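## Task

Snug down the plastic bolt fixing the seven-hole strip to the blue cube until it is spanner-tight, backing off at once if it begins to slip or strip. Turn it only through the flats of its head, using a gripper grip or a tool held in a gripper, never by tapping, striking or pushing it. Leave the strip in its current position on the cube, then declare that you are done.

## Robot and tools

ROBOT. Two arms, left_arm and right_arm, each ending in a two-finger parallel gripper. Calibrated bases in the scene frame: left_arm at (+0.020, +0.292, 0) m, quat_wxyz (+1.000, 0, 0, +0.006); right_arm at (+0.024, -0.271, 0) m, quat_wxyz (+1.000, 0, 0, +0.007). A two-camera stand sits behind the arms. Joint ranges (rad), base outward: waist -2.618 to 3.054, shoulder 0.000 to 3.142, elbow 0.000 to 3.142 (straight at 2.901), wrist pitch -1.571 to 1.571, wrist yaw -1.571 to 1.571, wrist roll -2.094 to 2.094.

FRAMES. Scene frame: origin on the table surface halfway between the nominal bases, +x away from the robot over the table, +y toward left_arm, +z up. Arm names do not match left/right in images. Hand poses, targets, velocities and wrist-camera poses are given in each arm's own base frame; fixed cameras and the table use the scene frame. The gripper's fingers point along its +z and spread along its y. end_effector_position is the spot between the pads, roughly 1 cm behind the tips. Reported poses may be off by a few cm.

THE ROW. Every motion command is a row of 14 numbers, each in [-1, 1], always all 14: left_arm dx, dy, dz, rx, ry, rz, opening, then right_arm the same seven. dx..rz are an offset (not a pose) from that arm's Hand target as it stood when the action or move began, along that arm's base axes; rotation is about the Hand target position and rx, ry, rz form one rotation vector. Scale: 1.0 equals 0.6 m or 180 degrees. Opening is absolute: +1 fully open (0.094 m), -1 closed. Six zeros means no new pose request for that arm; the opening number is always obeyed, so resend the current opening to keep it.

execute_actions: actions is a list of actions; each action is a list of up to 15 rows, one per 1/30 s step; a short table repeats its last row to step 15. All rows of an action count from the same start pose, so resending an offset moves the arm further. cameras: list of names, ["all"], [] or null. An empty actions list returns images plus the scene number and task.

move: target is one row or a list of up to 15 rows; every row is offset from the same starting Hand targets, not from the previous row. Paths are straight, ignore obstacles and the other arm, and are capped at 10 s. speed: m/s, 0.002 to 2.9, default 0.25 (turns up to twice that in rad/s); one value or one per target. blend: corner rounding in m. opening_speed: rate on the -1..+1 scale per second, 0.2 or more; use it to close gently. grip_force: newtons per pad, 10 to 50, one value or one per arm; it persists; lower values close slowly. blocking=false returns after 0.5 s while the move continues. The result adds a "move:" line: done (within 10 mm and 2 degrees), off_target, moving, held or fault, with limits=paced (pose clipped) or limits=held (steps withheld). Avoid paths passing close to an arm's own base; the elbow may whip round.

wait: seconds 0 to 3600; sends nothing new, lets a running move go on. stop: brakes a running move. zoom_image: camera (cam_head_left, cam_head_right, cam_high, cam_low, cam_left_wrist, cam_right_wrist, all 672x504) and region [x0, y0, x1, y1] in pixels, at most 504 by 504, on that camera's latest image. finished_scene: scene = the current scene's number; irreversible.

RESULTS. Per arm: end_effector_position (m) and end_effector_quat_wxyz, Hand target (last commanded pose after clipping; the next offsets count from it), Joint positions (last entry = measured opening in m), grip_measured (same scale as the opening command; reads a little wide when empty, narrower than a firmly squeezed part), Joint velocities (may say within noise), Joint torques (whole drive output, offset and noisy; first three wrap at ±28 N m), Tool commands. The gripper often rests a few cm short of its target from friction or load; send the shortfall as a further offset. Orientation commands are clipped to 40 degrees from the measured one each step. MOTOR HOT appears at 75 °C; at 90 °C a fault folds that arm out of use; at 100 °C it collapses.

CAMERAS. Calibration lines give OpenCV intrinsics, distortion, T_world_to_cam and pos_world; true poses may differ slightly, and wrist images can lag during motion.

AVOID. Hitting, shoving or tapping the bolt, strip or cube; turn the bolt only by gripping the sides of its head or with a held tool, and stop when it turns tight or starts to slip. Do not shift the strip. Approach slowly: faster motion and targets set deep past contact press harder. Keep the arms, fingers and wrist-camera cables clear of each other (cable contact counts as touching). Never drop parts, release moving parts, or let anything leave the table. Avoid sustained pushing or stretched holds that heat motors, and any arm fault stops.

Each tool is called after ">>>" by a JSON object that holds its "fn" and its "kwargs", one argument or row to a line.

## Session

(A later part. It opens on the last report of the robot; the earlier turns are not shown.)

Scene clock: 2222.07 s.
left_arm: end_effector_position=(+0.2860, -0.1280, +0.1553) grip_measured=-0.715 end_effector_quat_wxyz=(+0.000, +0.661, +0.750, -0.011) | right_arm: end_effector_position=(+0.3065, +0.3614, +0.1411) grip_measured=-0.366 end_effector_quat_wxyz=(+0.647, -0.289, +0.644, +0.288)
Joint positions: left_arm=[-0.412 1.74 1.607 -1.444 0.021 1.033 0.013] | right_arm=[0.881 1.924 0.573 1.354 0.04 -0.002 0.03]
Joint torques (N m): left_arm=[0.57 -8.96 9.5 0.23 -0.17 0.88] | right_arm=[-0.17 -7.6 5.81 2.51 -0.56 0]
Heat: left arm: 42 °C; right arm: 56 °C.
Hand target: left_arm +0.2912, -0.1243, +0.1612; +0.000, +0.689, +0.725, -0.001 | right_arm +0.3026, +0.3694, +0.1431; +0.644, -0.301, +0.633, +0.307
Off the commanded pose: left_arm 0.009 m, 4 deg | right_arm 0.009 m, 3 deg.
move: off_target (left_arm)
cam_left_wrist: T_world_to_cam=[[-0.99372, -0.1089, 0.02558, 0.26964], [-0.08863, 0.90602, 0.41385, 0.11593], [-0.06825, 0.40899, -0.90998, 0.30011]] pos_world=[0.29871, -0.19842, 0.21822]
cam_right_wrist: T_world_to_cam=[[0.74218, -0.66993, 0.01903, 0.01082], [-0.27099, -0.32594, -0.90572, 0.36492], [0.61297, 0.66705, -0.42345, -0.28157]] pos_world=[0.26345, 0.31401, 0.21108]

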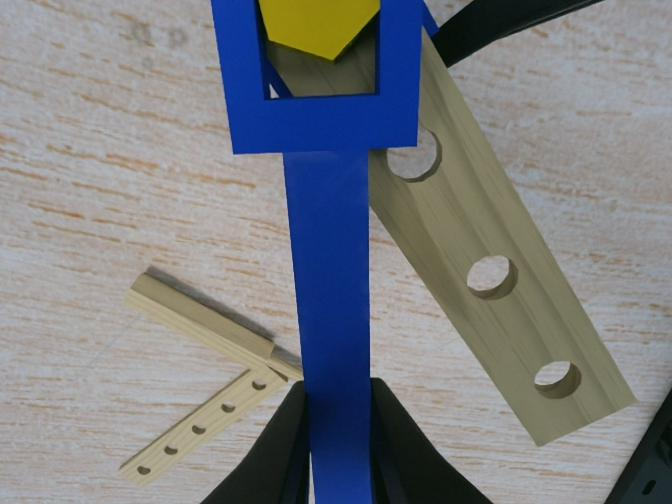

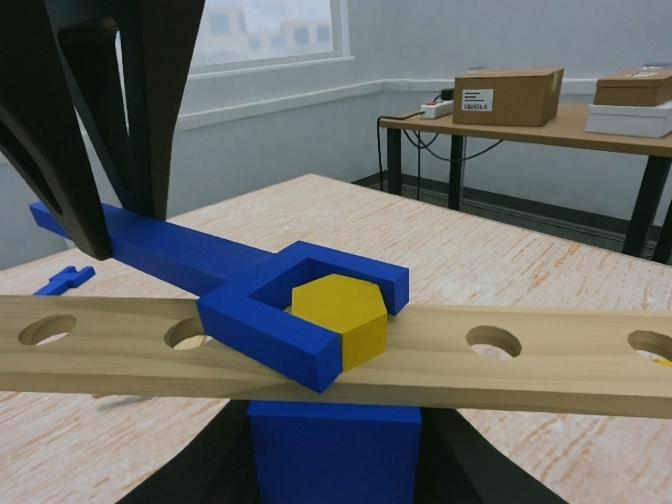

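>>> {"fn": "move", "kwargs": {
  "target": [0.0133,0.0,0.0,0,0,-0.0167,-0.9,0,0,0,0,0,0,-0.6],
  "speed": 0.04
}}

>>> {"fn": "move", "kwargs": {
  "target": [0.0133,-0.0015,0.0,0,0,-0.0167,-0.9,0,0,0,0,0,0,-0.6],
  "speed": 0.04,
  "cameras": ["cam_left_wrist","cam_right_wrist"]
}}

>>> {"fn": "zoom_image", "kwargs": {
  "camera": "cam_left_wrist",
  "region": [220, 0, 460, 170]
}}

Scene clock: 2298.20 s.
left_arm: end_effector_position=(+0.2923, -0.1281, +0.1555) grip_measured=-0.715 end_effector_quat_wxyz=(-0.002, +0.679, +0.734, -0.013) | right_arm: end_effector_position=(+0.3080, +0.3601, +0.1411) grip_measured=-0.366 end_effector_quat_wxyz=(+0.648, -0.284, +0.646, +0.286)
Joint positions: left_arm=[-0.403 1.768 1.641 -1.456 0.023 1.091 0.013] | right_arm=[0.88 1.924 0.573 1.354 0.05 0 0.03]
Joint torques (N m): left_arm=[0.59 -9.24 9.62 0.27 -0.2 0.94] | right_arm=[-0.13 -7.62 5.78 2.51 -0.68 -0.03]
Heat: left arm: 42 °C; right arm: 56 °C.
Hand target: left_arm +0.2992, -0.1244, +0.1613; +0.000, +0.708, +0.706, -0.001 | right_arm +0.3025, +0.3695, +0.1431; +0.644, -0.301, +0.633, +0.307
Off the commanded pose: left_arm 0.010 m, 5 deg | right_arm 0.011 m, 3 deg.
move: off_target (left_arm)

Scene clock: 2299.43 s.
left_arm: end_effector_position=(+0.2989, -0.1291, +0.1555) grip_measured=-0.715 end_effector_quat_wxyz=(-0.004, +0.697, +0.717, -0.015) | right_arm: end_effector_position=(+0.3101, +0.3582, +0.1411) grip_measured=-0.366 end_effector_quat_wxyz=(+0.649, -0.280, +0.648, +0.282)
Joint positions: left_arm=[-0.397 1.799 1.679 -1.468 0.025 1.146 0.013] | right_arm=[0.878 1.924 0.573 1.354 0.061 0.002 0.03]
Joint torques (N m): left_arm=[0.69 -9.46 9.65 0.29 -0.22 0.96] | right_arm=[0.05 -7.71 5.72 2.51 -0.79 -0.04]
Heat: left arm: 42 °C; right arm: 56 °C.
Hand target: left_arm +0.3072, -0.1252, +0.1612; +0.000, +0.726, +0.688, -0.001 | right_arm +0.3025, +0.3695, +0.1431; +0.644, -0.301, +0.633, +0.307
Off the commanded pose: left_arm 0.011 m, 5 deg | right_arm 0.014 m, 4 deg.
move: off_target (left_arm)
cam_left_wrist: T_world_to_cam=[[-0.99931, -0.01085, 0.0355, 0.29506], [0.00479, 0.91073, 0.41298, 0.09084], [-0.03681, 0.41287, -0.91004, 0.29273]] pos_world=[0.30519, -0.20039, 0.2184]
cam_right_wrist: T_world_to_cam=[[0.72669, -0.68681, 0.0147, 0.0175], [-0.28122, -0.31694, -0.9058, 0.36479], [0.62677, 0.65409, -0.42346, -0.28124]] pos_world=[0.26615, 0.31159, 0.21108]

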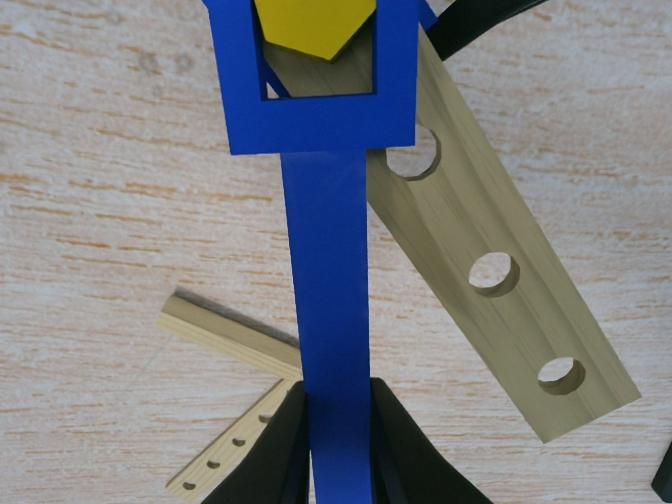

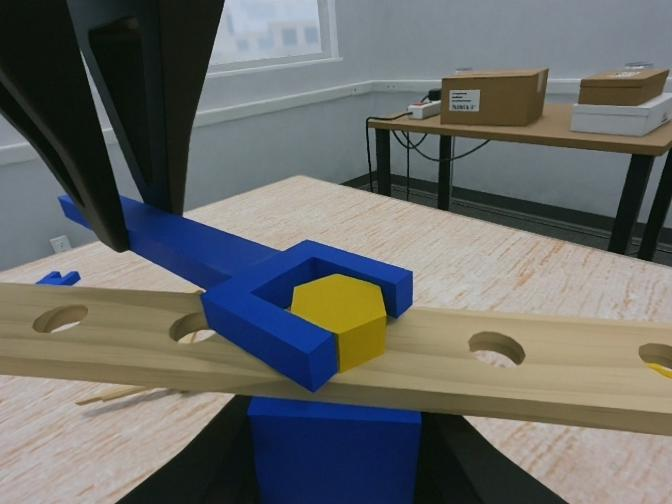

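Scaled by 2.100 from the camera's image (finer frame: 960x720).

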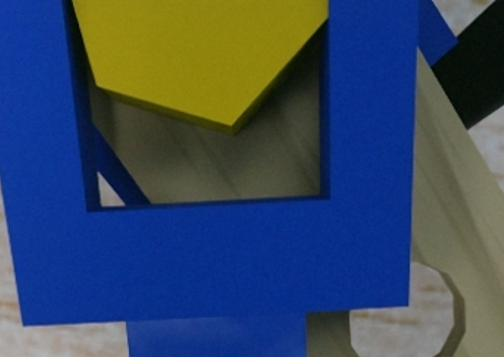

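>>> {"fn": "move", "kwargs": {
  "target": [-0.0708,-0.0012,0.0,0,0,0.109,-0.9,0,0,0,0,0,0,-0.6],
  "speed": 0.08,
  "cameras": ["cam_left_wrist","cam_right_wrist"]
}}

>>> {"fn": "zoom_image", "kwargs": {
  "camera": "cam_left_wrist",
  "region": [220, 0, 460, 170]
}}

>>> {"fn": "zoom_image", "kwargs": {
  "camera": "cam_right_wrist",
  "region": [160, 240, 520, 504]
}}

Scene clock: 2356.50 s.
left_arm: end_effector_position=(+0.2681, -0.1244, +0.1550) grip_measured=-0.715 end_effector_quat_wxyz=(-0.013, +0.598, +0.802, -0.003) | right_arm: end_effector_position=(+0.3004, +0.3667, +0.1396) grip_measured=-0.366 end_effector_quat_wxyz=(+0.637, -0.303, +0.640, +0.305)
Joint positions: left_arm=[-0.437 1.69 1.548 -1.455 0.001 0.845 0.013] | right_arm=[0.878 1.924 0.573 1.348 -0.011 0.005 0.03]
Joint torques (N m): left_arm=[-0.79 -12.16 5.23 0.4 0.01 -0.06] | right_arm=[0.02 -7.53 5.9 2.58 0 -0.06]
Heat: left arm: 44 °C; right arm: 56 °C.
Hand target: left_arm +0.2647, -0.1260, +0.1612; +0.000, +0.598, +0.801, -0.001 | right_arm +0.3025, +0.3695, +0.1431; +0.644, -0.301, +0.633, +0.307
Off the commanded pose: left_arm 0.007 m, 2 deg | right_arm 0.005 m, 1 deg.
move: done
cam_left_wrist: T_world_to_cam=[[-0.96263, -0.26911, 0.03026, 0.2232], [-0.22859, 0.86738, 0.44205, 0.13955], [-0.1452, 0.41861, -0.89648, 0.31686]] pos_world=[0.29277, -0.19362, 0.21562]
cam_right_wrist: T_world_to_cam=[[0.77387, -0.63322, 0.01229, -0.0031], [-0.26289, -0.33881, -0.90338, 0.36559], [0.5762, 0.69587, -0.42867, -0.28071]] pos_world=[0.26026, 0.31724, 0.20997]

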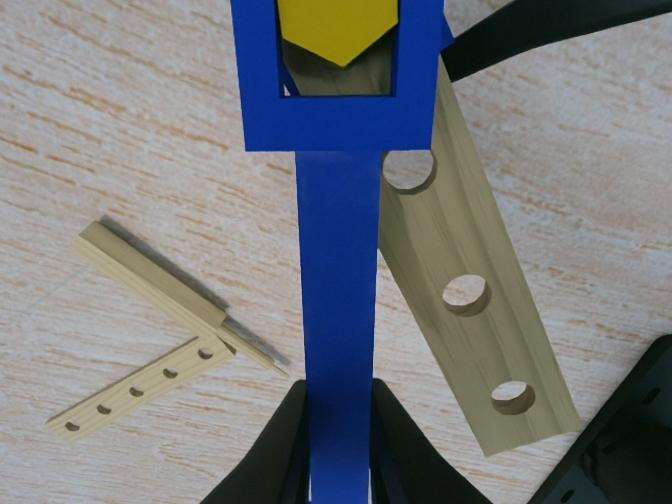

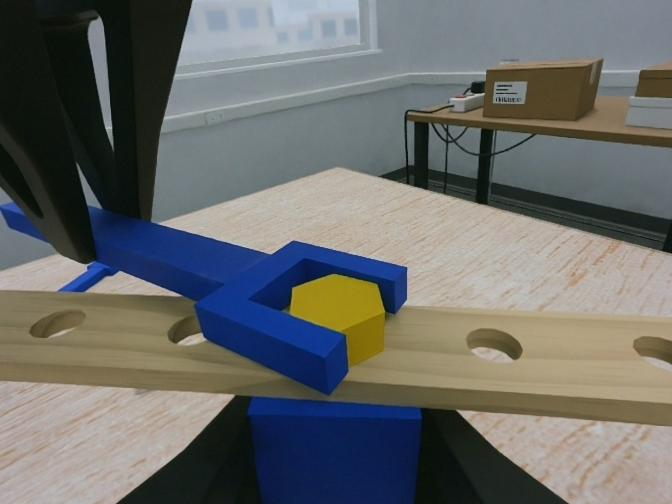

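Scaled by 2.100 from the camera's image (finer frame: 960x720).

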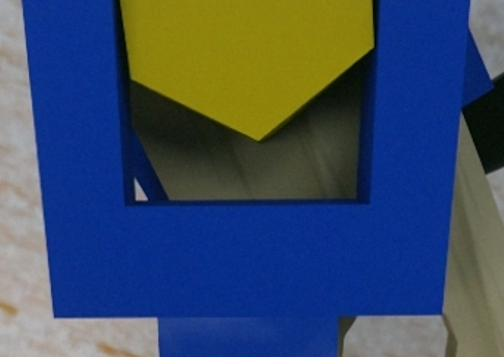

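Scaled by 1.400 from the camera's image (finer frame: 960x720).

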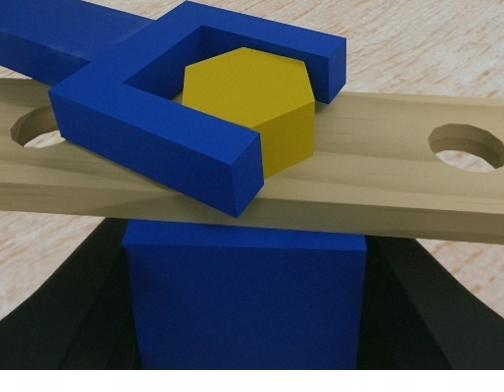

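>>> {"fn": "zoom_image", "kwargs": {
  "camera": "cam_right_wrist",
  "region": [230, 370, 440, 504]
}}

Scaled by 2.400 from the camera's image (finer frame: 960x720).

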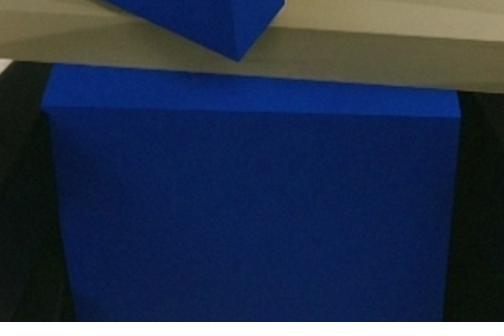

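>>> {"fn": "move", "kwargs": {
  "target": [
    [0,0,0.08,0,0,0,-0.9,0,0,0,0,0,0,-0.6],
    [-0.0995,0.16,0.0,0,0,0.075,-0.9,0,0,0,0,0,0,-0.6],
    [-0.0995,0.16,-0.2253,0,0,0.075,-0.9,0,0,0,0,0,0,-0.6]
  ],
  "speed": [0.08,0.2,0.12],
  "blend": [0,0.02,0],
  "cameras": ["cam_left_wrist","cam_right_wrist"]
}}

>>> {"fn": "zoom_image", "kwargs": {
  "camera": "cam_right_wrist",
  "region": [200, 240, 470, 450]
}}

Scene clock: 2466.13 s.
left_arm: end_effector_position=(+0.2053, -0.0297, +0.0289) grip_measured=-0.715 end_effector_quat_wxyz=(+0.000, +0.496, +0.868, +0.001) | right_arm: end_effector_position=(+0.3018, +0.3656, +0.1388) grip_measured=-0.366 end_effector_quat_wxyz=(+0.639, -0.303, +0.640, +0.301)
Joint positions: left_arm=[-0.151 1.402 0.757 -0.925 -0.002 0.887 0.013] | right_arm=[0.876 1.929 0.573 1.354 -0.006 -0.002 0.03]
Joint torques (N m): left_arm=[0.28 -5.03 5.22 0.51 0.04 0.13] | right_arm=[0.18 -7.91 5.89 2.51 -0.04 0]
Heat: left arm: 42 °C; right arm: 53 °C.
Hand target: left_arm +0.2050, -0.0301, +0.0260; +0.001, +0.500, +0.866, -0.001 | right_arm +0.3025, +0.3696, +0.1430; +0.644, -0.301, +0.633, +0.307
Off the commanded pose: left_arm 0.003 m, 1 deg | right_arm 0.006 m, 1 deg.
move: done
cam_left_wrist: T_world_to_cam=[[-0.86976, -0.49341, 0.00755, 0.16705], [-0.44296, 0.78739, 0.42873, 0.1408], [-0.21749, 0.36954, -0.9034, 0.16867]] pos_world=[0.24435, -0.09077, 0.09075]
cam_right_wrist: T_world_to_cam=[[0.76942, -0.63844, 0.01951, -0.00265], [-0.25967, -0.34056, -0.90365, 0.36466], [0.58357, 0.69022, -0.42782, -0.28142]] pos_world=[0.26096, 0.31674, 0.20918]

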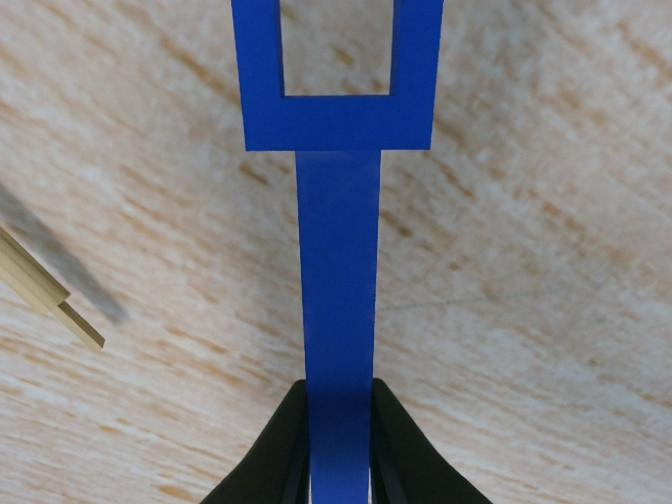

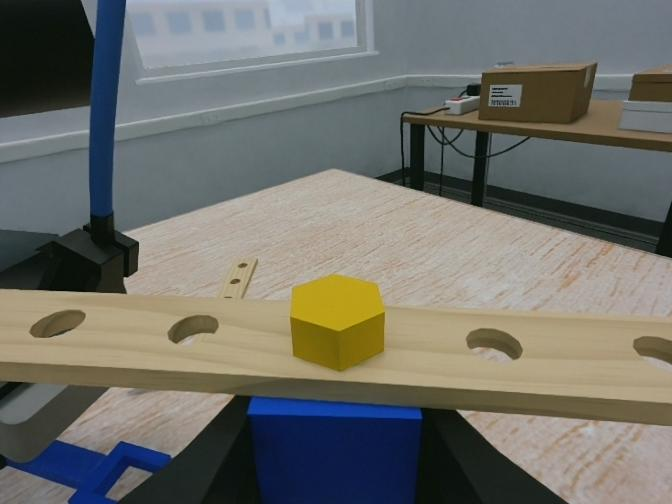

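Scaled by 1.867 from the camera's image (finer frame: 960x720).

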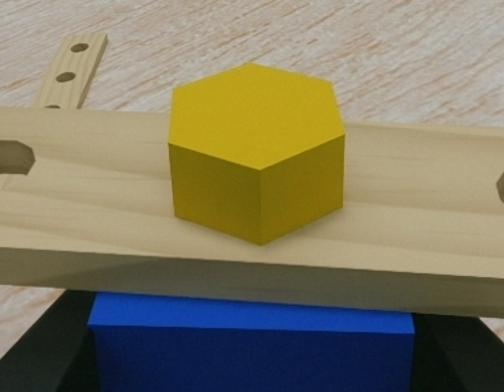

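>>> {"fn": "move", "kwargs": {
  "target": [
    [0,0,-0.0367,0,0,0,-0.9,0,0,0,0,0,0,-0.6],
    [0,0,-0.0367,0,0,0,-0.4,0,0,0,0,0,0,-0.6],
    [0,0,0.13,0,0,0,-0.4,0,0,0,0,0,0,-0.6]
  ],
  "speed": [0.05,0.05,0.12],
  "cameras": ["cam_left_wrist"]
}}

Scene clock: 2509.37 s.
left_arm: end_effector_position=(+0.1961, -0.0265, +0.0902) grip_measured=-0.402 end_effector_quat_wxyz=(-0.028, +0.496, +0.868, -0.004) | right_arm: end_effector_position=(+0.3025, +0.3667, +0.1533) grip_measured=-0.368 end_effector_quat_wxyz=(+0.653, -0.289, +0.624, +0.315)
Joint positions: left_arm=[-0.151 1.349 0.967 -1.243 -0.013 0.888 0.028] | right_arm=[0.876 1.929 0.58 1.401 -0.007 0.016 0.03]
Joint torques (N m): left_arm=[0.31 -7.65 9.96 0.26 0.13 0.13] | right_arm=[0.14 -7.95 5.27 1.99 -0.03 -0.16]
Heat: left arm: 41 °C; right arm: 56 °C.
Hand target: left_arm +0.2050, -0.0300, +0.1041; +0.001, +0.500, +0.866, -0.001 | right_arm +0.3025, +0.3695, +0.1430; +0.644, -0.301, +0.633, +0.307
Off the commanded pose: left_arm 0.017 m, 3 deg | right_arm 0.011 m, 2 deg.
move: off_target (left_arm)
cam_left_wrist: T_world_to_cam=[[-0.86888, -0.49301, 0.04462, 0.15662], [-0.41839, 0.77956, 0.46609, 0.0995], [-0.26457, 0.38631, -0.88361, 0.22869]] pos_world=[0.23822, -0.08869, 0.14871]

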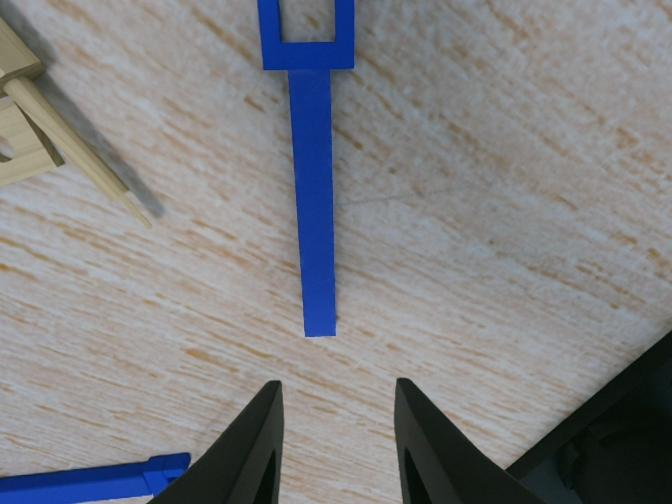

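>>> {"fn": "move", "kwargs": {
  "target": [
    [0,0.0,-0.04,0,0,0,-0.4,0,0,0,0,0,0,-0.6],
    [-0.02,0.15,-0.03,0,0,0,-0.4,0,0,0,0,0,0,-0.6]
  ],
  "speed": 0.1,
  "cameras": ["cam_left_wrist","cam_right_wrist","cam_high","cam_low"]
}}

>>> {"fn": "zoom_image", "kwargs": {
  "camera": "cam_right_wrist",
  "region": [200, 240, 470, 450]
}}

Scene clock: 2522.20 s.
left_arm: end_effector_position=(+0.1920, +0.0607, +0.0812) grip_measured=-0.402 end_effector_quat_wxyz=(-0.008, +0.497, +0.868, -0.001) | right_arm: end_effector_position=(+0.3025, +0.3670, +0.1486) grip_measured=-0.368 end_effector_quat_wxyz=(+0.648, -0.294, +0.630, +0.311)
Joint positions: left_arm=[0.293 1.326 0.914 -1.171 -0.01 1.332 0.028] | right_arm=[0.876 1.929 0.58 1.382 -0.008 0.012 0.03]
Joint torques (N m): left_arm=[0.59 -6.01 7.36 0.28 0.1 0.14] | right_arm=[0.14 -7.91 5.31 2.18 -0.02 -0.13]
Heat: left arm: 42 °C; right arm: 54 °C.
Hand target: left_arm +0.1929, +0.0600, +0.0860; +0.001, +0.500, +0.866, -0.001 | right_arm +0.3025, +0.3696, +0.1430; +0.644, -0.301, +0.633, +0.307
Off the commanded pose: left_arm 0.005 m, 1 deg | right_arm 0.006 m, 1 deg.
move: done
cam_left_wrist: T_world_to_cam=[[-0.87053, -0.49174, 0.019, 0.19875], [-0.43482, 0.7867, 0.43822, 0.03902], [-0.23044, 0.37322, -0.89867, 0.18139]] pos_world=[0.23179, -0.00066, 0.14214]
cam_right_wrist: T_world_to_cam=[[0.77064, -0.63725, 0.00509, -0.00119], [-0.24831, -0.30763, -0.91853, 0.36078], [0.5869, 0.70659, -0.39531, -0.29045]] pos_world=[0.26097, 0.31546, 0.21658]
Images, in order (width x height): cam_high 672x504, cam_low 672x504, cam_left_wrist 672x504, cam_right_wrist 672x504.

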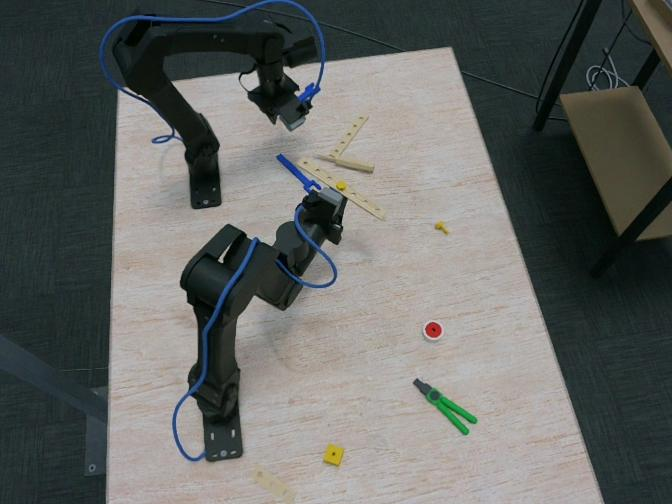

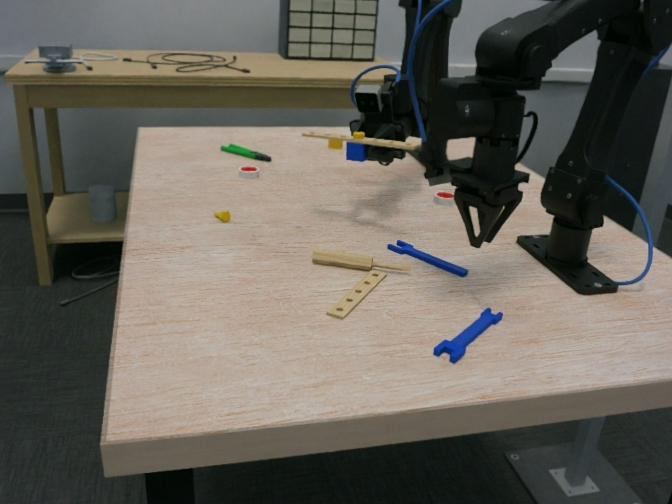

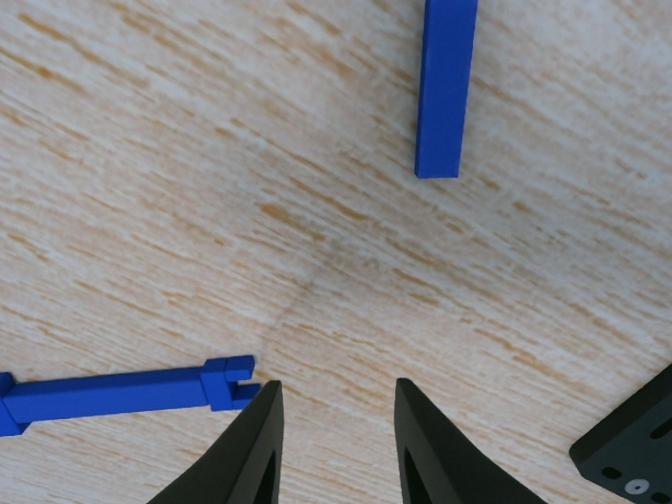

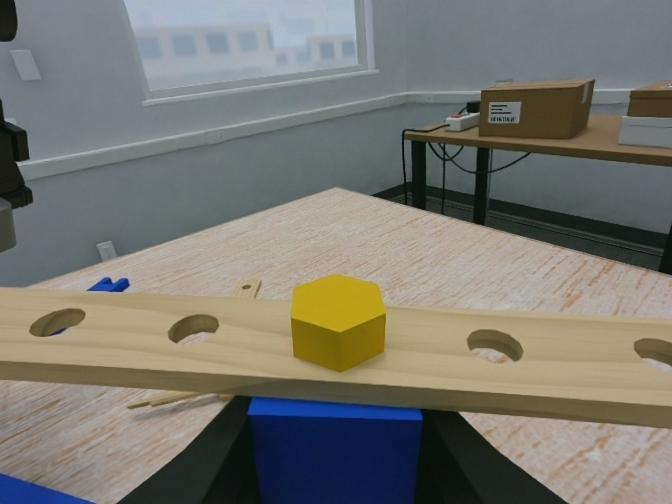

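Scaled by 1.867 from the camera's image (finer frame: 960x720).

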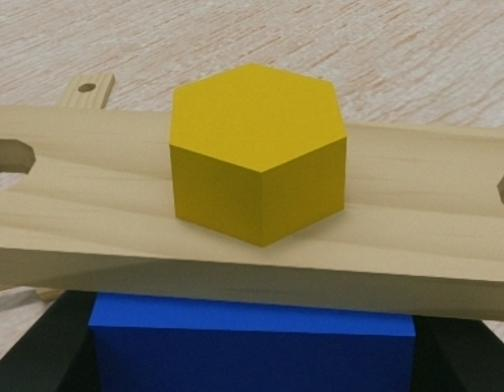

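>>> {"fn": "move", "kwargs": {
  "target": [
    [0,0.0,0.19,0,0,0.1,-0.4,0,0,0,0,0,0,-0.6],
    [0.1702,-0.4342,0.18,0,0,0.286,-0.4,0,0,0,0,0,0,-0.6]
  ],
  "speed": 0.2,
  "blend": [0.02,0],
  "cameras": ["cam_left_wrist","cam_right_wrist"]
}}

>>> {"fn": "zoom_image", "kwargs": {
  "camera": "cam_left_wrist",
  "region": [240, 304, 440, 504]
}}

Scene clock: 2538.67 s.
left_arm: end_effector_position=(+0.2908, -0.1979, +0.1883) grip_measured=-0.402 end_effector_quat_wxyz=(+0.013, +0.077, +0.997, -0.014) | right_arm: end_effector_position=(+0.3025, +0.3670, +0.1486) grip_measured=-0.368 end_effector_quat_wxyz=(+0.648, -0.294, +0.630, +0.311)
Joint positions: left_arm=[-0.594 1.879 1.914 -1.57 0.012 -0.44 0.028] | right_arm=[0.876 1.929 0.58 1.382 -0.008 0.012 0.03]
Joint torques (N m): left_arm=[-0.51 -10.26 9.36 0.4 -0.08 -0.06] | right_arm=[0.17 -7.92 5.31 2.19 -0.02 -0.11]
Heat: left arm: 42 °C; right arm: 53 °C.
Hand target: left_arm +0.2950, -0.2006, +0.1941; +0.001, +0.074, +0.997, -0.001 | right_arm +0.3025, +0.3696, +0.1430; +0.644, -0.301, +0.633, +0.307
Off the commanded pose: left_arm 0.008 m, 2 deg | right_arm 0.006 m, 1 deg.
joint sent to its limit (left arm) — joint 4 (wrist pitch), lower limit. The joint targets are off in orientation, not in position.
move: done
cam_left_wrist: T_world_to_cam=[[-0.17046, -0.98473, 0.03545, -0.14864], [-0.89979, 0.17022, 0.40175, 0.25857], [-0.40165, 0.03658, -0.91506, 0.38326]] pos_world=[0.36125, -0.20441, 0.2521]
cam_right_wrist: T_world_to_cam=[[0.77064, -0.63725, 0.00509, -0.00119], [-0.24831, -0.30763, -0.91853, 0.36078], [0.5869, 0.70659, -0.39531, -0.29045]] pos_world=[0.26097, 0.31546, 0.21658]

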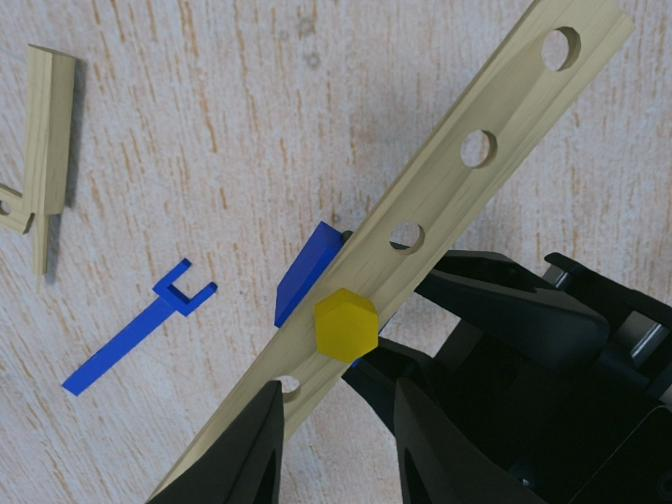

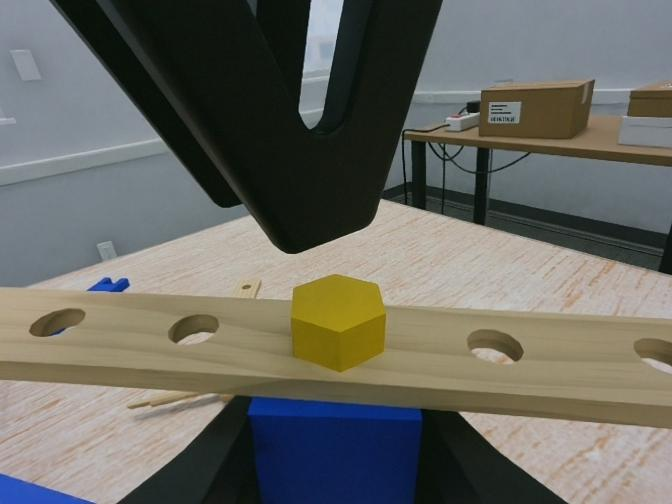

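Scaled by 2.520 from the camera's image (finer frame: 960x720).

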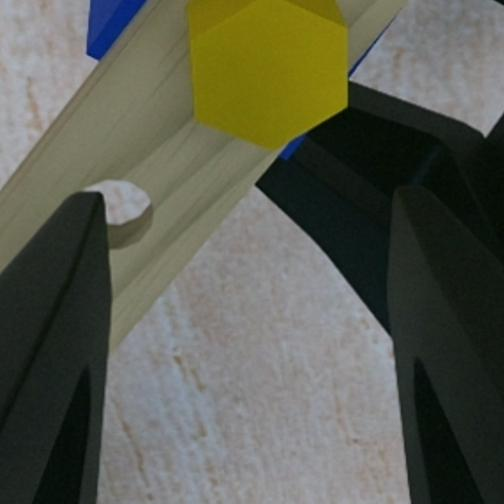

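>>> {"fn": "move", "kwargs": {
  "target": [
    [0.005,-0.0005,-0.02,0,0,0,-0.35,0,0,0,0,0,0,-0.6],
    [0.005,-0.0005,-0.049,0,0,0,-0.35,0,0,0,0,0,0,-0.6]
  ],
  "speed": 0.05,
  "cameras": ["cam_left_wrist","cam_right_wrist"]
}}

>>> {"fn": "zoom_image", "kwargs": {
  "camera": "cam_left_wrist",
  "region": [240, 304, 440, 504]
}}

Scene clock: 2561.60 s.
left_arm: end_effector_position=(+0.2956, -0.2010, +0.1698) grip_measured=-0.352 end_effector_quat_wxyz=(+0.000, +0.076, +0.997, -0.007) | right_arm: end_effector_position=(+0.3025, +0.3670, +0.1486) grip_measured=-0.368 end_effector_quat_wxyz=(+0.648, -0.294, +0.630, +0.311)
Joint positions: left_arm=[-0.594 1.916 1.888 -1.536 0.012 -0.441 0.03] | right_arm=[0.876 1.929 0.58 1.382 -0.008 0.012 0.03]
Joint torques (N m): left_arm=[-0.14 -10.65 5.41 0.54 -0.1 -0.07] | right_arm=[0.14 -7.92 5.31 2.19 -0.02 -0.12]
Heat: left arm: 44 °C; right arm: 52 °C.
Hand target: left_arm +0.2980, -0.2009, +0.1647; +0.001, +0.074, +0.997, -0.001 | right_arm +0.3025, +0.3696, +0.1430; +0.644, -0.301, +0.633, +0.307
Off the commanded pose: left_arm 0.006 m, 1 deg | right_arm 0.006 m, 1 deg.
move: done
cam_left_wrist: T_world_to_cam=[[-0.16899, -0.98534, 0.02342, -0.14869], [-0.89018, 0.16279, 0.42553, 0.26251], [-0.42311, 0.05106, -0.90464, 0.37578]] pos_world=[0.36755, -0.20843, 0.23172]
cam_right_wrist: T_world_to_cam=[[0.77064, -0.63725, 0.00509, -0.00119], [-0.24831, -0.30763, -0.91853, 0.36078], [0.5869, 0.70659, -0.39531, -0.29045]] pos_world=[0.26097, 0.31546, 0.21658]

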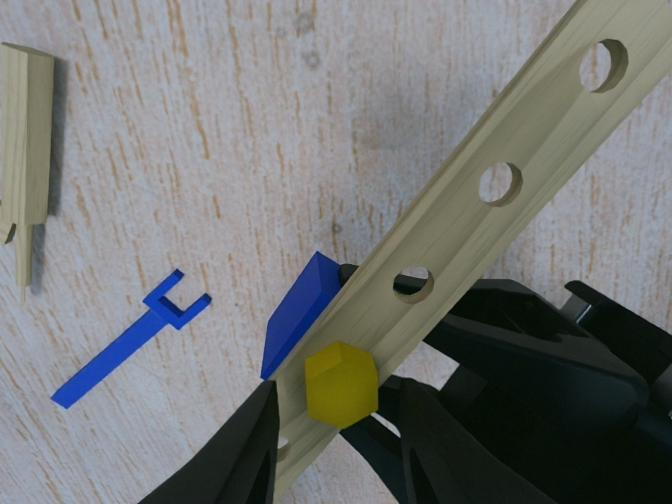

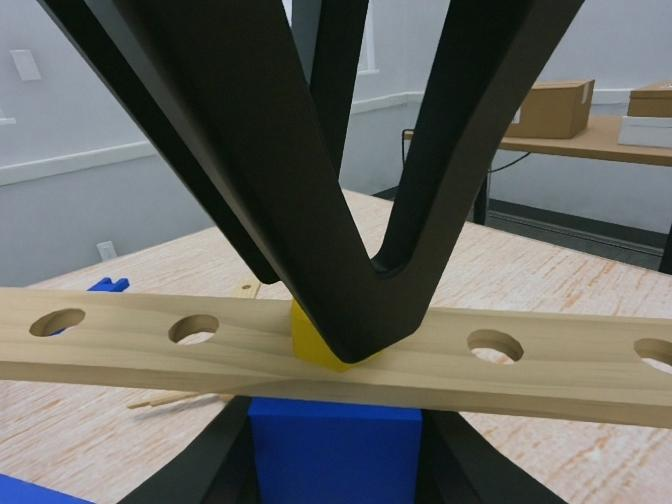

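Scaled by 2.520 from the camera's image (finer frame: 960x720).

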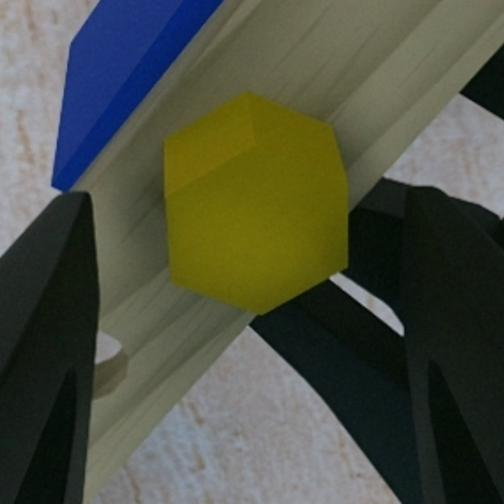

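>>> {"fn": "move", "kwargs": {
  "target": [
    [0.001,0.001,-0.0135,0,0,0.011,-0.35,0,0,0,0,0,0,-0.6],
    [0.001,0.001,-0.0135,0,0,0.011,-0.9,0,0,0,0,0,0,-0.6]
  ],
  "speed": 0.04,
  "opening_speed": 0.4,
  "cameras": ["cam_left_wrist","cam_right_wrist"]
}}

>>> {"fn": "zoom_image", "kwargs": {
  "camera": "cam_left_wrist",
  "region": [240, 304, 440, 504]
}}

Scene clock: 2579.03 s.
left_arm: end_effector_position=(+0.2965, -0.2011, +0.1600) grip_measured=-0.644 end_effector_quat_wxyz=(-0.001, +0.063, +0.998, -0.005) | right_arm: end_effector_position=(+0.3026, +0.3670, +0.1460) grip_measured=-0.368 end_effector_quat_wxyz=(+0.645, -0.296, +0.633, +0.309)
Joint positions: left_arm=[-0.594 1.916 1.848 -1.501 0.009 -0.469 0.017] | right_arm=[0.876 1.929 0.58 1.372 -0.008 0.01 0.03]
Joint torques (N m): left_arm=[0.08 -11.23 5.42 0.52 -0.08 -0.11] | right_arm=[0.13 -7.92 5.37 2.3 -0.02 -0.11]
Heat: left arm: 41 °C; right arm: 52 °C.
Hand target: left_arm +0.2986, -0.2003, +0.1566; +0.001, +0.057, +0.998, -0.001 | right_arm +0.3025, +0.3695, +0.1430; +0.644, -0.301, +0.633, +0.307
Off the commanded pose: left_arm 0.004 m, 1 deg | right_arm 0.004 m, 1 deg.
move: done
cam_left_wrist: T_world_to_cam=[[-0.14137, -0.98977, 0.01936, -0.15685], [-0.89315, 0.13595, 0.42871, 0.26244], [-0.42696, 0.04332, -0.90323, 0.36669]] pos_world=[0.36879, -0.20681, 0.22173]
cam_right_wrist: T_world_to_cam=[[0.77063, -0.63724, 0.00701, -0.00145], [-0.25298, -0.31598, -0.91442, 0.36232], [0.58492, 0.70291, -0.40471, -0.28822]] pos_world=[0.26136, 0.31616, 0.21468]

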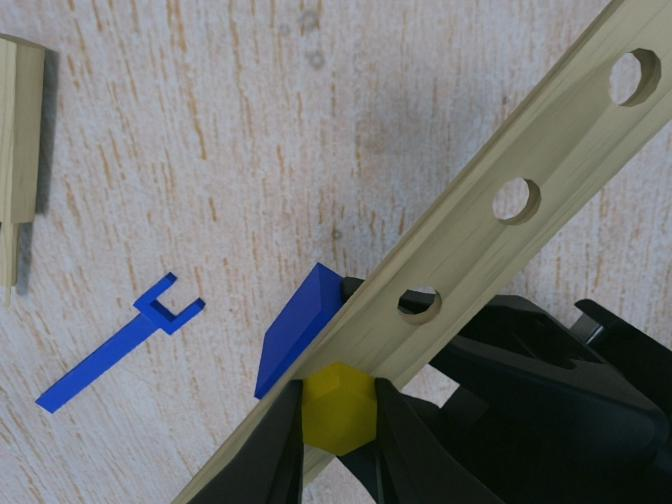

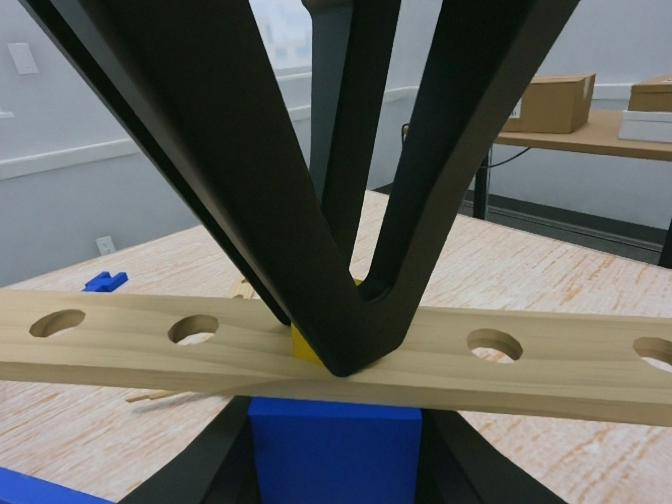

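Scaled by 2.520 from the camera's image (finer frame: 960x720).

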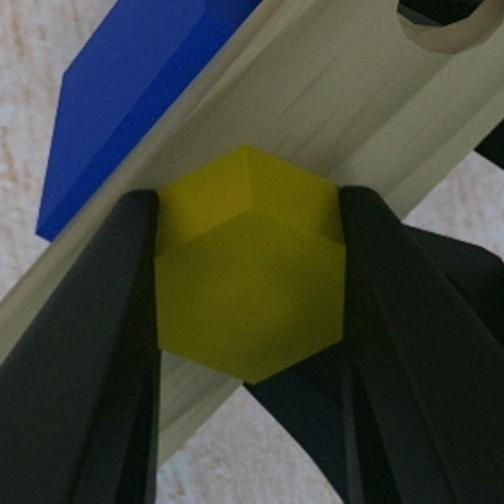

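>>> {"fn": "move", "kwargs": {
  "target": [
    [0,0,0,0,0,0,-0.9,0,0,0,0,0,0,0.1],
    [0,0,0,0,0,0,-0.9,-0.06,-0.074,0.0,0,0,0,0.1],
    [0,0,0.01,0,0,0,-0.9,-0.115,-0.14,0.0,0,0,0,0.1]
  ],
  "speed": [0.05,0.06,0.12],
  "opening_speed": 0.6,
  "cameras": ["cam_left_wrist","cam_right_wrist"]
}}

Scene clock: 2596.17 s.
left_arm: end_effector_position=(+0.2953, -0.2003, +0.1600) grip_measured=-0.644 end_effector_quat_wxyz=(-0.004, +0.062, +0.998, -0.003) | right_arm: end_effector_position=(+0.2357, +0.2867, +0.1179) grip_measured=+0.099 end_effector_quat_wxyz=(+0.612, -0.310, +0.665, +0.294)
Joint positions: left_arm=[-0.594 1.916 1.848 -1.506 0.009 -0.47 0.017] | right_arm=[0.876 1.699 0.159 1.462 -0.008 0.01 0.052]
Joint torques (N m): left_arm=[0.08 -10.85 8.23 0.33 -0.08 -0.1] | right_arm=[0.02 -6.97 3.03 3.3 -0.03 -0.11]
Heat: left arm: 42 °C; right arm: 52 °C.
Hand target: left_arm +0.2986, -0.2003, +0.1626; +0.001, +0.057, +0.998, -0.001 | right_arm +0.2335, +0.2855, +0.1431; +0.644, -0.301, +0.633, +0.307
Off the commanded pose: left_arm 0.004 m, 1 deg | right_arm 0.025 m, 6 deg.
move: off_target (right_arm)
cam_left_wrist: T_world_to_cam=[[-0.14055, -0.98993, 0.01686, -0.15615], [-0.89122, 0.13391, 0.43334, 0.25955], [-0.43124, 0.04588, -0.90107, 0.36754]] pos_world=[0.36787, -0.2062, 0.22134]
cam_right_wrist: T_world_to_cam=[[0.77109, -0.63669, 0.00657, -0.00111], [-0.31099, -0.3856, -0.86868, 0.32253], [0.55561, 0.66778, -0.49534, -0.17632]] pos_world=[0.19912, 0.24141, 0.19284]

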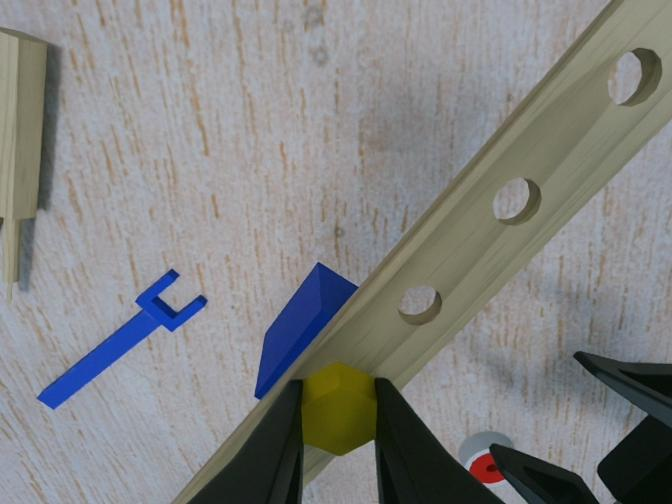

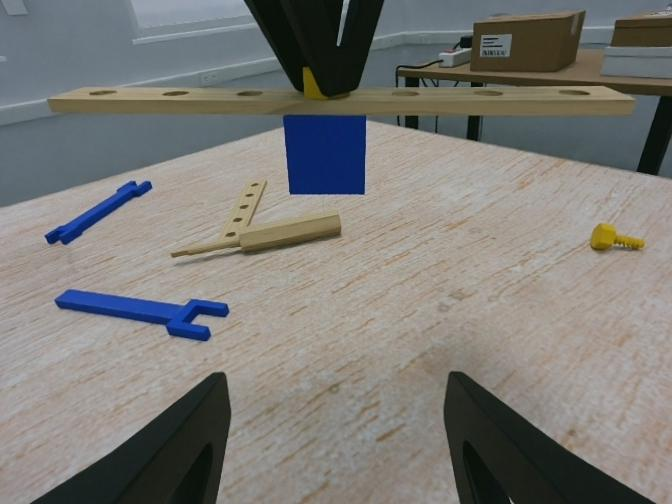

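>>> {"fn": "move", "kwargs": {
  "target": [0.0,0.0,-0.176,0,0,0,-0.9,0.0,0,-0.035,-0.0429,0.0353,0,0.1],
  "speed": 0.12,
  "cameras": ["cam_right_wrist"]
}}

Scene clock: 2615.40 s.
left_arm: end_effector_position=(+0.2970, -0.2015, +0.0605) grip_measured=-0.644 end_effector_quat_wxyz=(-0.002, +0.062, +0.998, -0.005) | right_arm: end_effector_position=(+0.2318, +0.2823, +0.1150) grip_measured=+0.099 end_effector_quat_wxyz=(+0.581, -0.323, +0.692, +0.279)
Joint positions: left_arm=[-0.594 1.928 1.469 -1.11 0.009 -0.47 0.017] | right_arm=[0.876 1.511 0.169 1.173 -0.008 0.01 0.052]
Joint torques (N m): left_arm=[0.05 -11.29 5.67 0.53 -0.08 -0.1] | right_arm=[0.01 -6.01 6.17 2.09 -0.04 -0.11]
Heat: left arm: 43 °C; right arm: 56 °C.
Hand target: left_arm +0.2986, -0.2002, +0.0569; +0.001, +0.057, +0.998, -0.001 | right_arm +0.2335, +0.2855, +0.1220; +0.586, -0.326, +0.687, +0.280
Off the commanded pose: left_arm 0.004 m, 1 deg | right_arm 0.008 m, 1 deg.
move: done
cam_right_wrist: T_world_to_cam=[[0.77201, -0.63557, 0.00679, -0.00152], [-0.35929, -0.44518, -0.8202, 0.33954], [0.52432, 0.63077, -0.57204, -0.14612]] pos_world=[0.19978, 0.24236, 0.19492]

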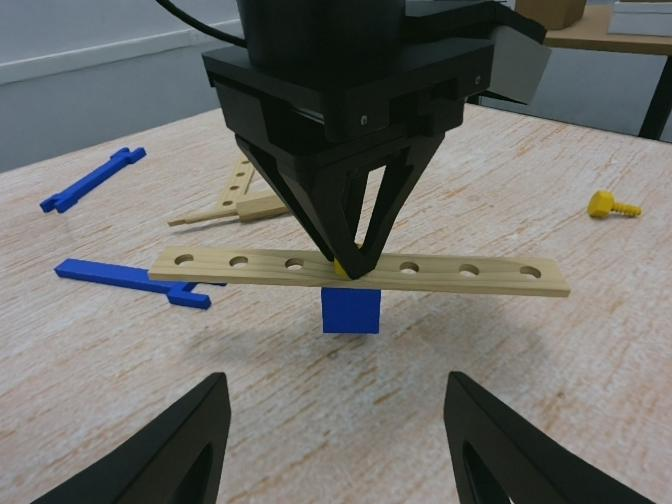

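>>> {"fn": "move", "kwargs": {
  "target": [0.0,0.0,-0.0333,0,0,0,-0.9,0.0,0,0.0,0,0,0,0.1],
  "speed": 0.05,
  "cameras": ["cam_right_wrist"]
}}

>>> {"fn": "zoom_image", "kwargs": {
  "camera": "cam_right_wrist",
  "region": [250, 250, 450, 400]
}}

Scene clock: 2624.23 s.
left_arm: end_effector_position=(+0.2949, -0.2000, +0.0431) grip_measured=-0.644 end_effector_quat_wxyz=(-0.005, +0.062, +0.998, -0.002) | right_arm: end_effector_position=(+0.2318, +0.2822, +0.1147) grip_measured=+0.099 end_effector_quat_wxyz=(+0.581, -0.324, +0.693, +0.279)
Joint positions: left_arm=[-0.594 1.943 1.418 -1.052 0.009 -0.47 0.017] | right_arm=[0.876 1.511 0.169 1.172 -0.008 0.01 0.052]
Joint torques (N m): left_arm=[0.08 -10.91 5.04 0.7 -0.08 -0.1] | right_arm=[-0.01 -6.06 6.16 2.09 -0.04 -0.11]
Heat: left arm: 42 °C; right arm: 54 °C.
Hand target: left_arm +0.2986, -0.2002, +0.0370; +0.001, +0.057, +0.998, -0.001 | right_arm +0.2335, +0.2855, +0.1219; +0.586, -0.326, +0.687, +0.280
Off the commanded pose: left_arm 0.007 m, 1 deg | right_arm 0.008 m, 1 deg.
move: done
cam_right_wrist: T_world_to_cam=[[0.77201, -0.63558, 0.00678, -0.00145], [-0.35988, -0.44587, -0.81957, 0.33959], [0.52392, 0.63027, -0.57294, -0.14592]] pos_world=[0.19978, 0.24246, 0.19472]

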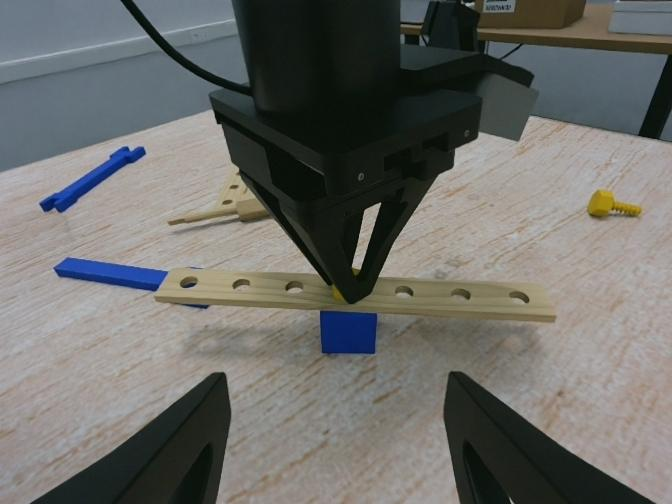

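Scaled by 2.520 from the camera's image (finer frame: 960x720).

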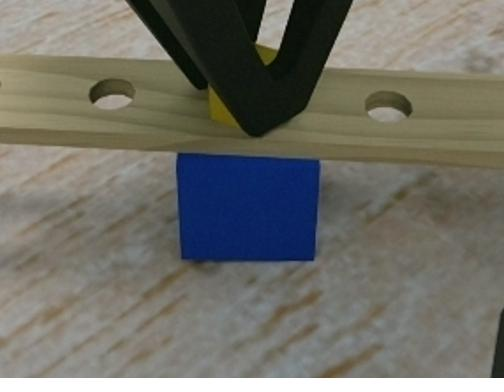

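>>> {"fn": "move", "kwargs": {
  "target": [0.0,0.0,-0.01,0,0,0,-0.9,0.0,0,0.0,0,0,0,0.1],
  "speed": 0.03
}}

Scene clock: 2627.83 s.
left_arm: end_effector_position=(+0.2948, -0.1999, +0.0423) grip_measured=-0.644 end_effector_quat_wxyz=(-0.005, +0.062, +0.998, -0.003) | right_arm: end_effector_position=(+0.2318, +0.2822, +0.1147) grip_measured=+0.099 end_effector_quat_wxyz=(+0.581, -0.324, +0.693, +0.279)
Joint positions: left_arm=[-0.594 1.943 1.415 -1.049 0.009 -0.47 0.017] | right_arm=[0.876 1.511 0.169 1.172 -0.008 0.01 0.052]
Joint torques (N m): left_arm=[0.08 -10.29 4.12 0.86 -0.08 -0.1] | right_arm=[0.02 -6.04 6.17 2.1 -0.05 -0.11]
Heat: left arm: 42 °C; right arm: 54 °C.
Hand target: left_arm +0.2985, -0.2002, +0.0309; +0.001, +0.057, +0.998, -0.001 | right_arm +0.2335, +0.2855, +0.1219; +0.586, -0.326, +0.687, +0.280
Off the commanded pose: left_arm 0.012 m, 1 deg | right_arm 0.008 m, 1 deg.
move: off_target (left_arm)

>>> {"fn": "move", "kwargs": {
  "target": [
    [0.0,0.0,0.013,0,0,0,-0.9,0.0,0,0.0,0,0,0,0.1],
    [0.0,0.0,0.013,0,0,0,-0.3,0.0,0,0.0,0,0,0,0.1],
    [0.0,0.0,0.2,0,0,0,-0.3,0.0,0,0.0,0,0,0,0.1]
  ],
  "speed": [0.05,0.05,0.1],
  "opening_speed": 0.5,
  "cameras": ["cam_right_wrist","cam_left_wrist"]
}}

>>> {"fn": "zoom_image", "kwargs": {
  "camera": "cam_right_wrist",
  "region": [250, 230, 450, 400]
}}

>>> {"fn": "zoom_image", "kwargs": {
  "camera": "cam_left_wrist",
  "region": [200, 200, 500, 450]
}}

Scene clock: 2640.97 s.
left_arm: end_effector_position=(+0.2931, -0.1988, +0.1344) grip_measured=-0.302 end_effector_quat_wxyz=(-0.022, +0.062, +0.998, +0.008) | right_arm: end_effector_position=(+0.2318, +0.2822, +0.1147) grip_measured=+0.099 end_effector_quat_wxyz=(+0.581, -0.324, +0.693, +0.279)
Joint positions: left_arm=[-0.594 1.937 1.775 -1.455 0.009 -0.47 0.033] | right_arm=[0.876 1.511 0.169 1.172 -0.008 0.01 0.052]
Joint velocities: left_arm=[0.002 0.002 0.051 -0.022 -0.066 0.022 0] | right_arm=[within noise]
Joint torques (N m): left_arm=[0.08 -14.12 9.58 0.26 -0.08 -0.1] | right_arm=[-0.01 -6.06 6.17 2.09 -0.04 -0.11]
Heat: left arm: 43 °C; right arm: 52 °C.
Hand target: left_arm +0.2986, -0.2003, +0.1510; +0.001, +0.057, +0.998, -0.001 | right_arm +0.2335, +0.2855, +0.1219; +0.586, -0.326, +0.687, +0.280
Off the commanded pose: left_arm 0.017 m, 3 deg | right_arm 0.008 m, 1 deg.
move: off_target (left_arm)
cam_left_wrist: T_world_to_cam=[[-0.13992, -0.99016, -0.0023, -0.15224], [-0.87484, 0.12254, 0.46866, 0.25673], [-0.46376, 0.06759, -0.88338, 0.35495]] pos_world=[0.36791, -0.20619, 0.19289]
cam_right_wrist: T_world_to_cam=[[0.77201, -0.63558, 0.00678, -0.00145], [-0.35988, -0.44587, -0.81957, 0.33959], [0.52392, 0.63027, -0.57294, -0.14592]] pos_world=[0.19978, 0.24246, 0.19472]
Images, in order (width x height): cam_left_wrist 672x504, cam_right_wrist 672x504.

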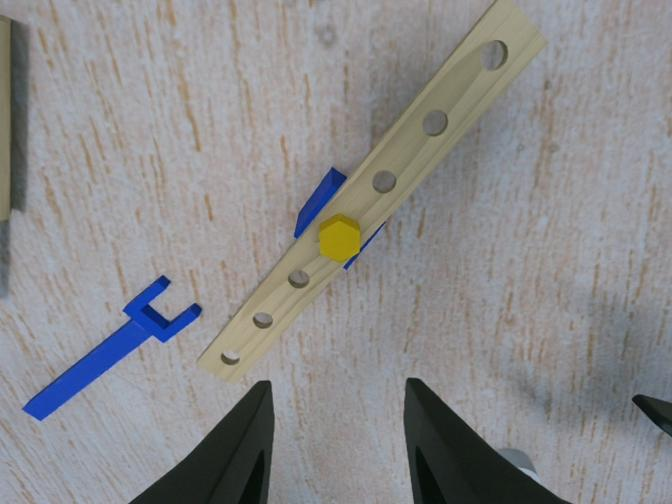

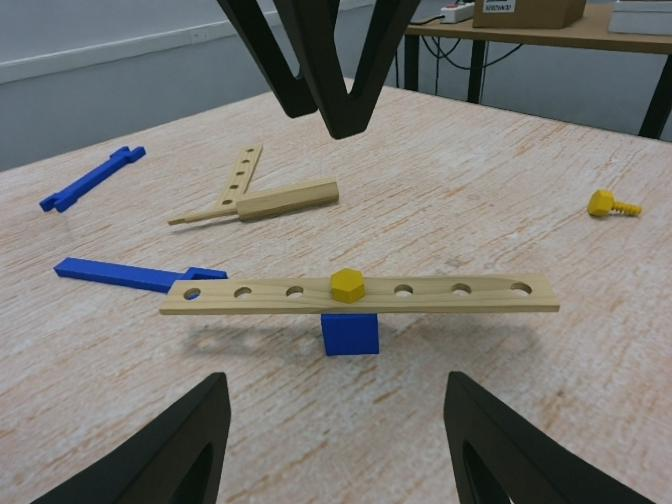

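Scaled by 2.520 from the camera's image (finer frame: 960x720).

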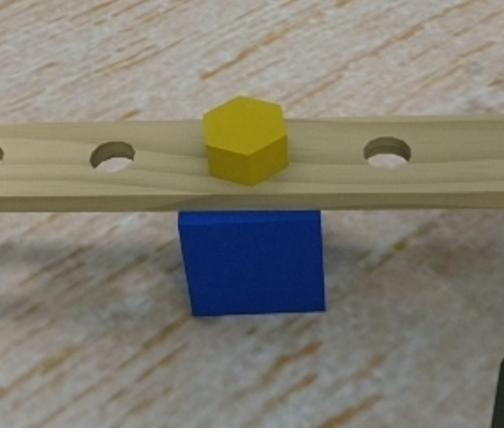

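Scaled by 1.680 from the camera's image (finer frame: 960x720).

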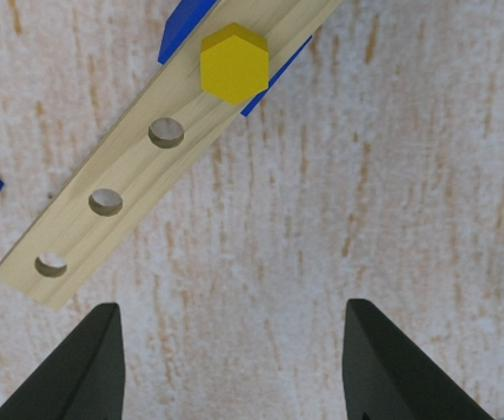

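>>> {"fn": "finished_scene", "kwargs": {
  "scene": 1
}}

The scene is finished: the task was done.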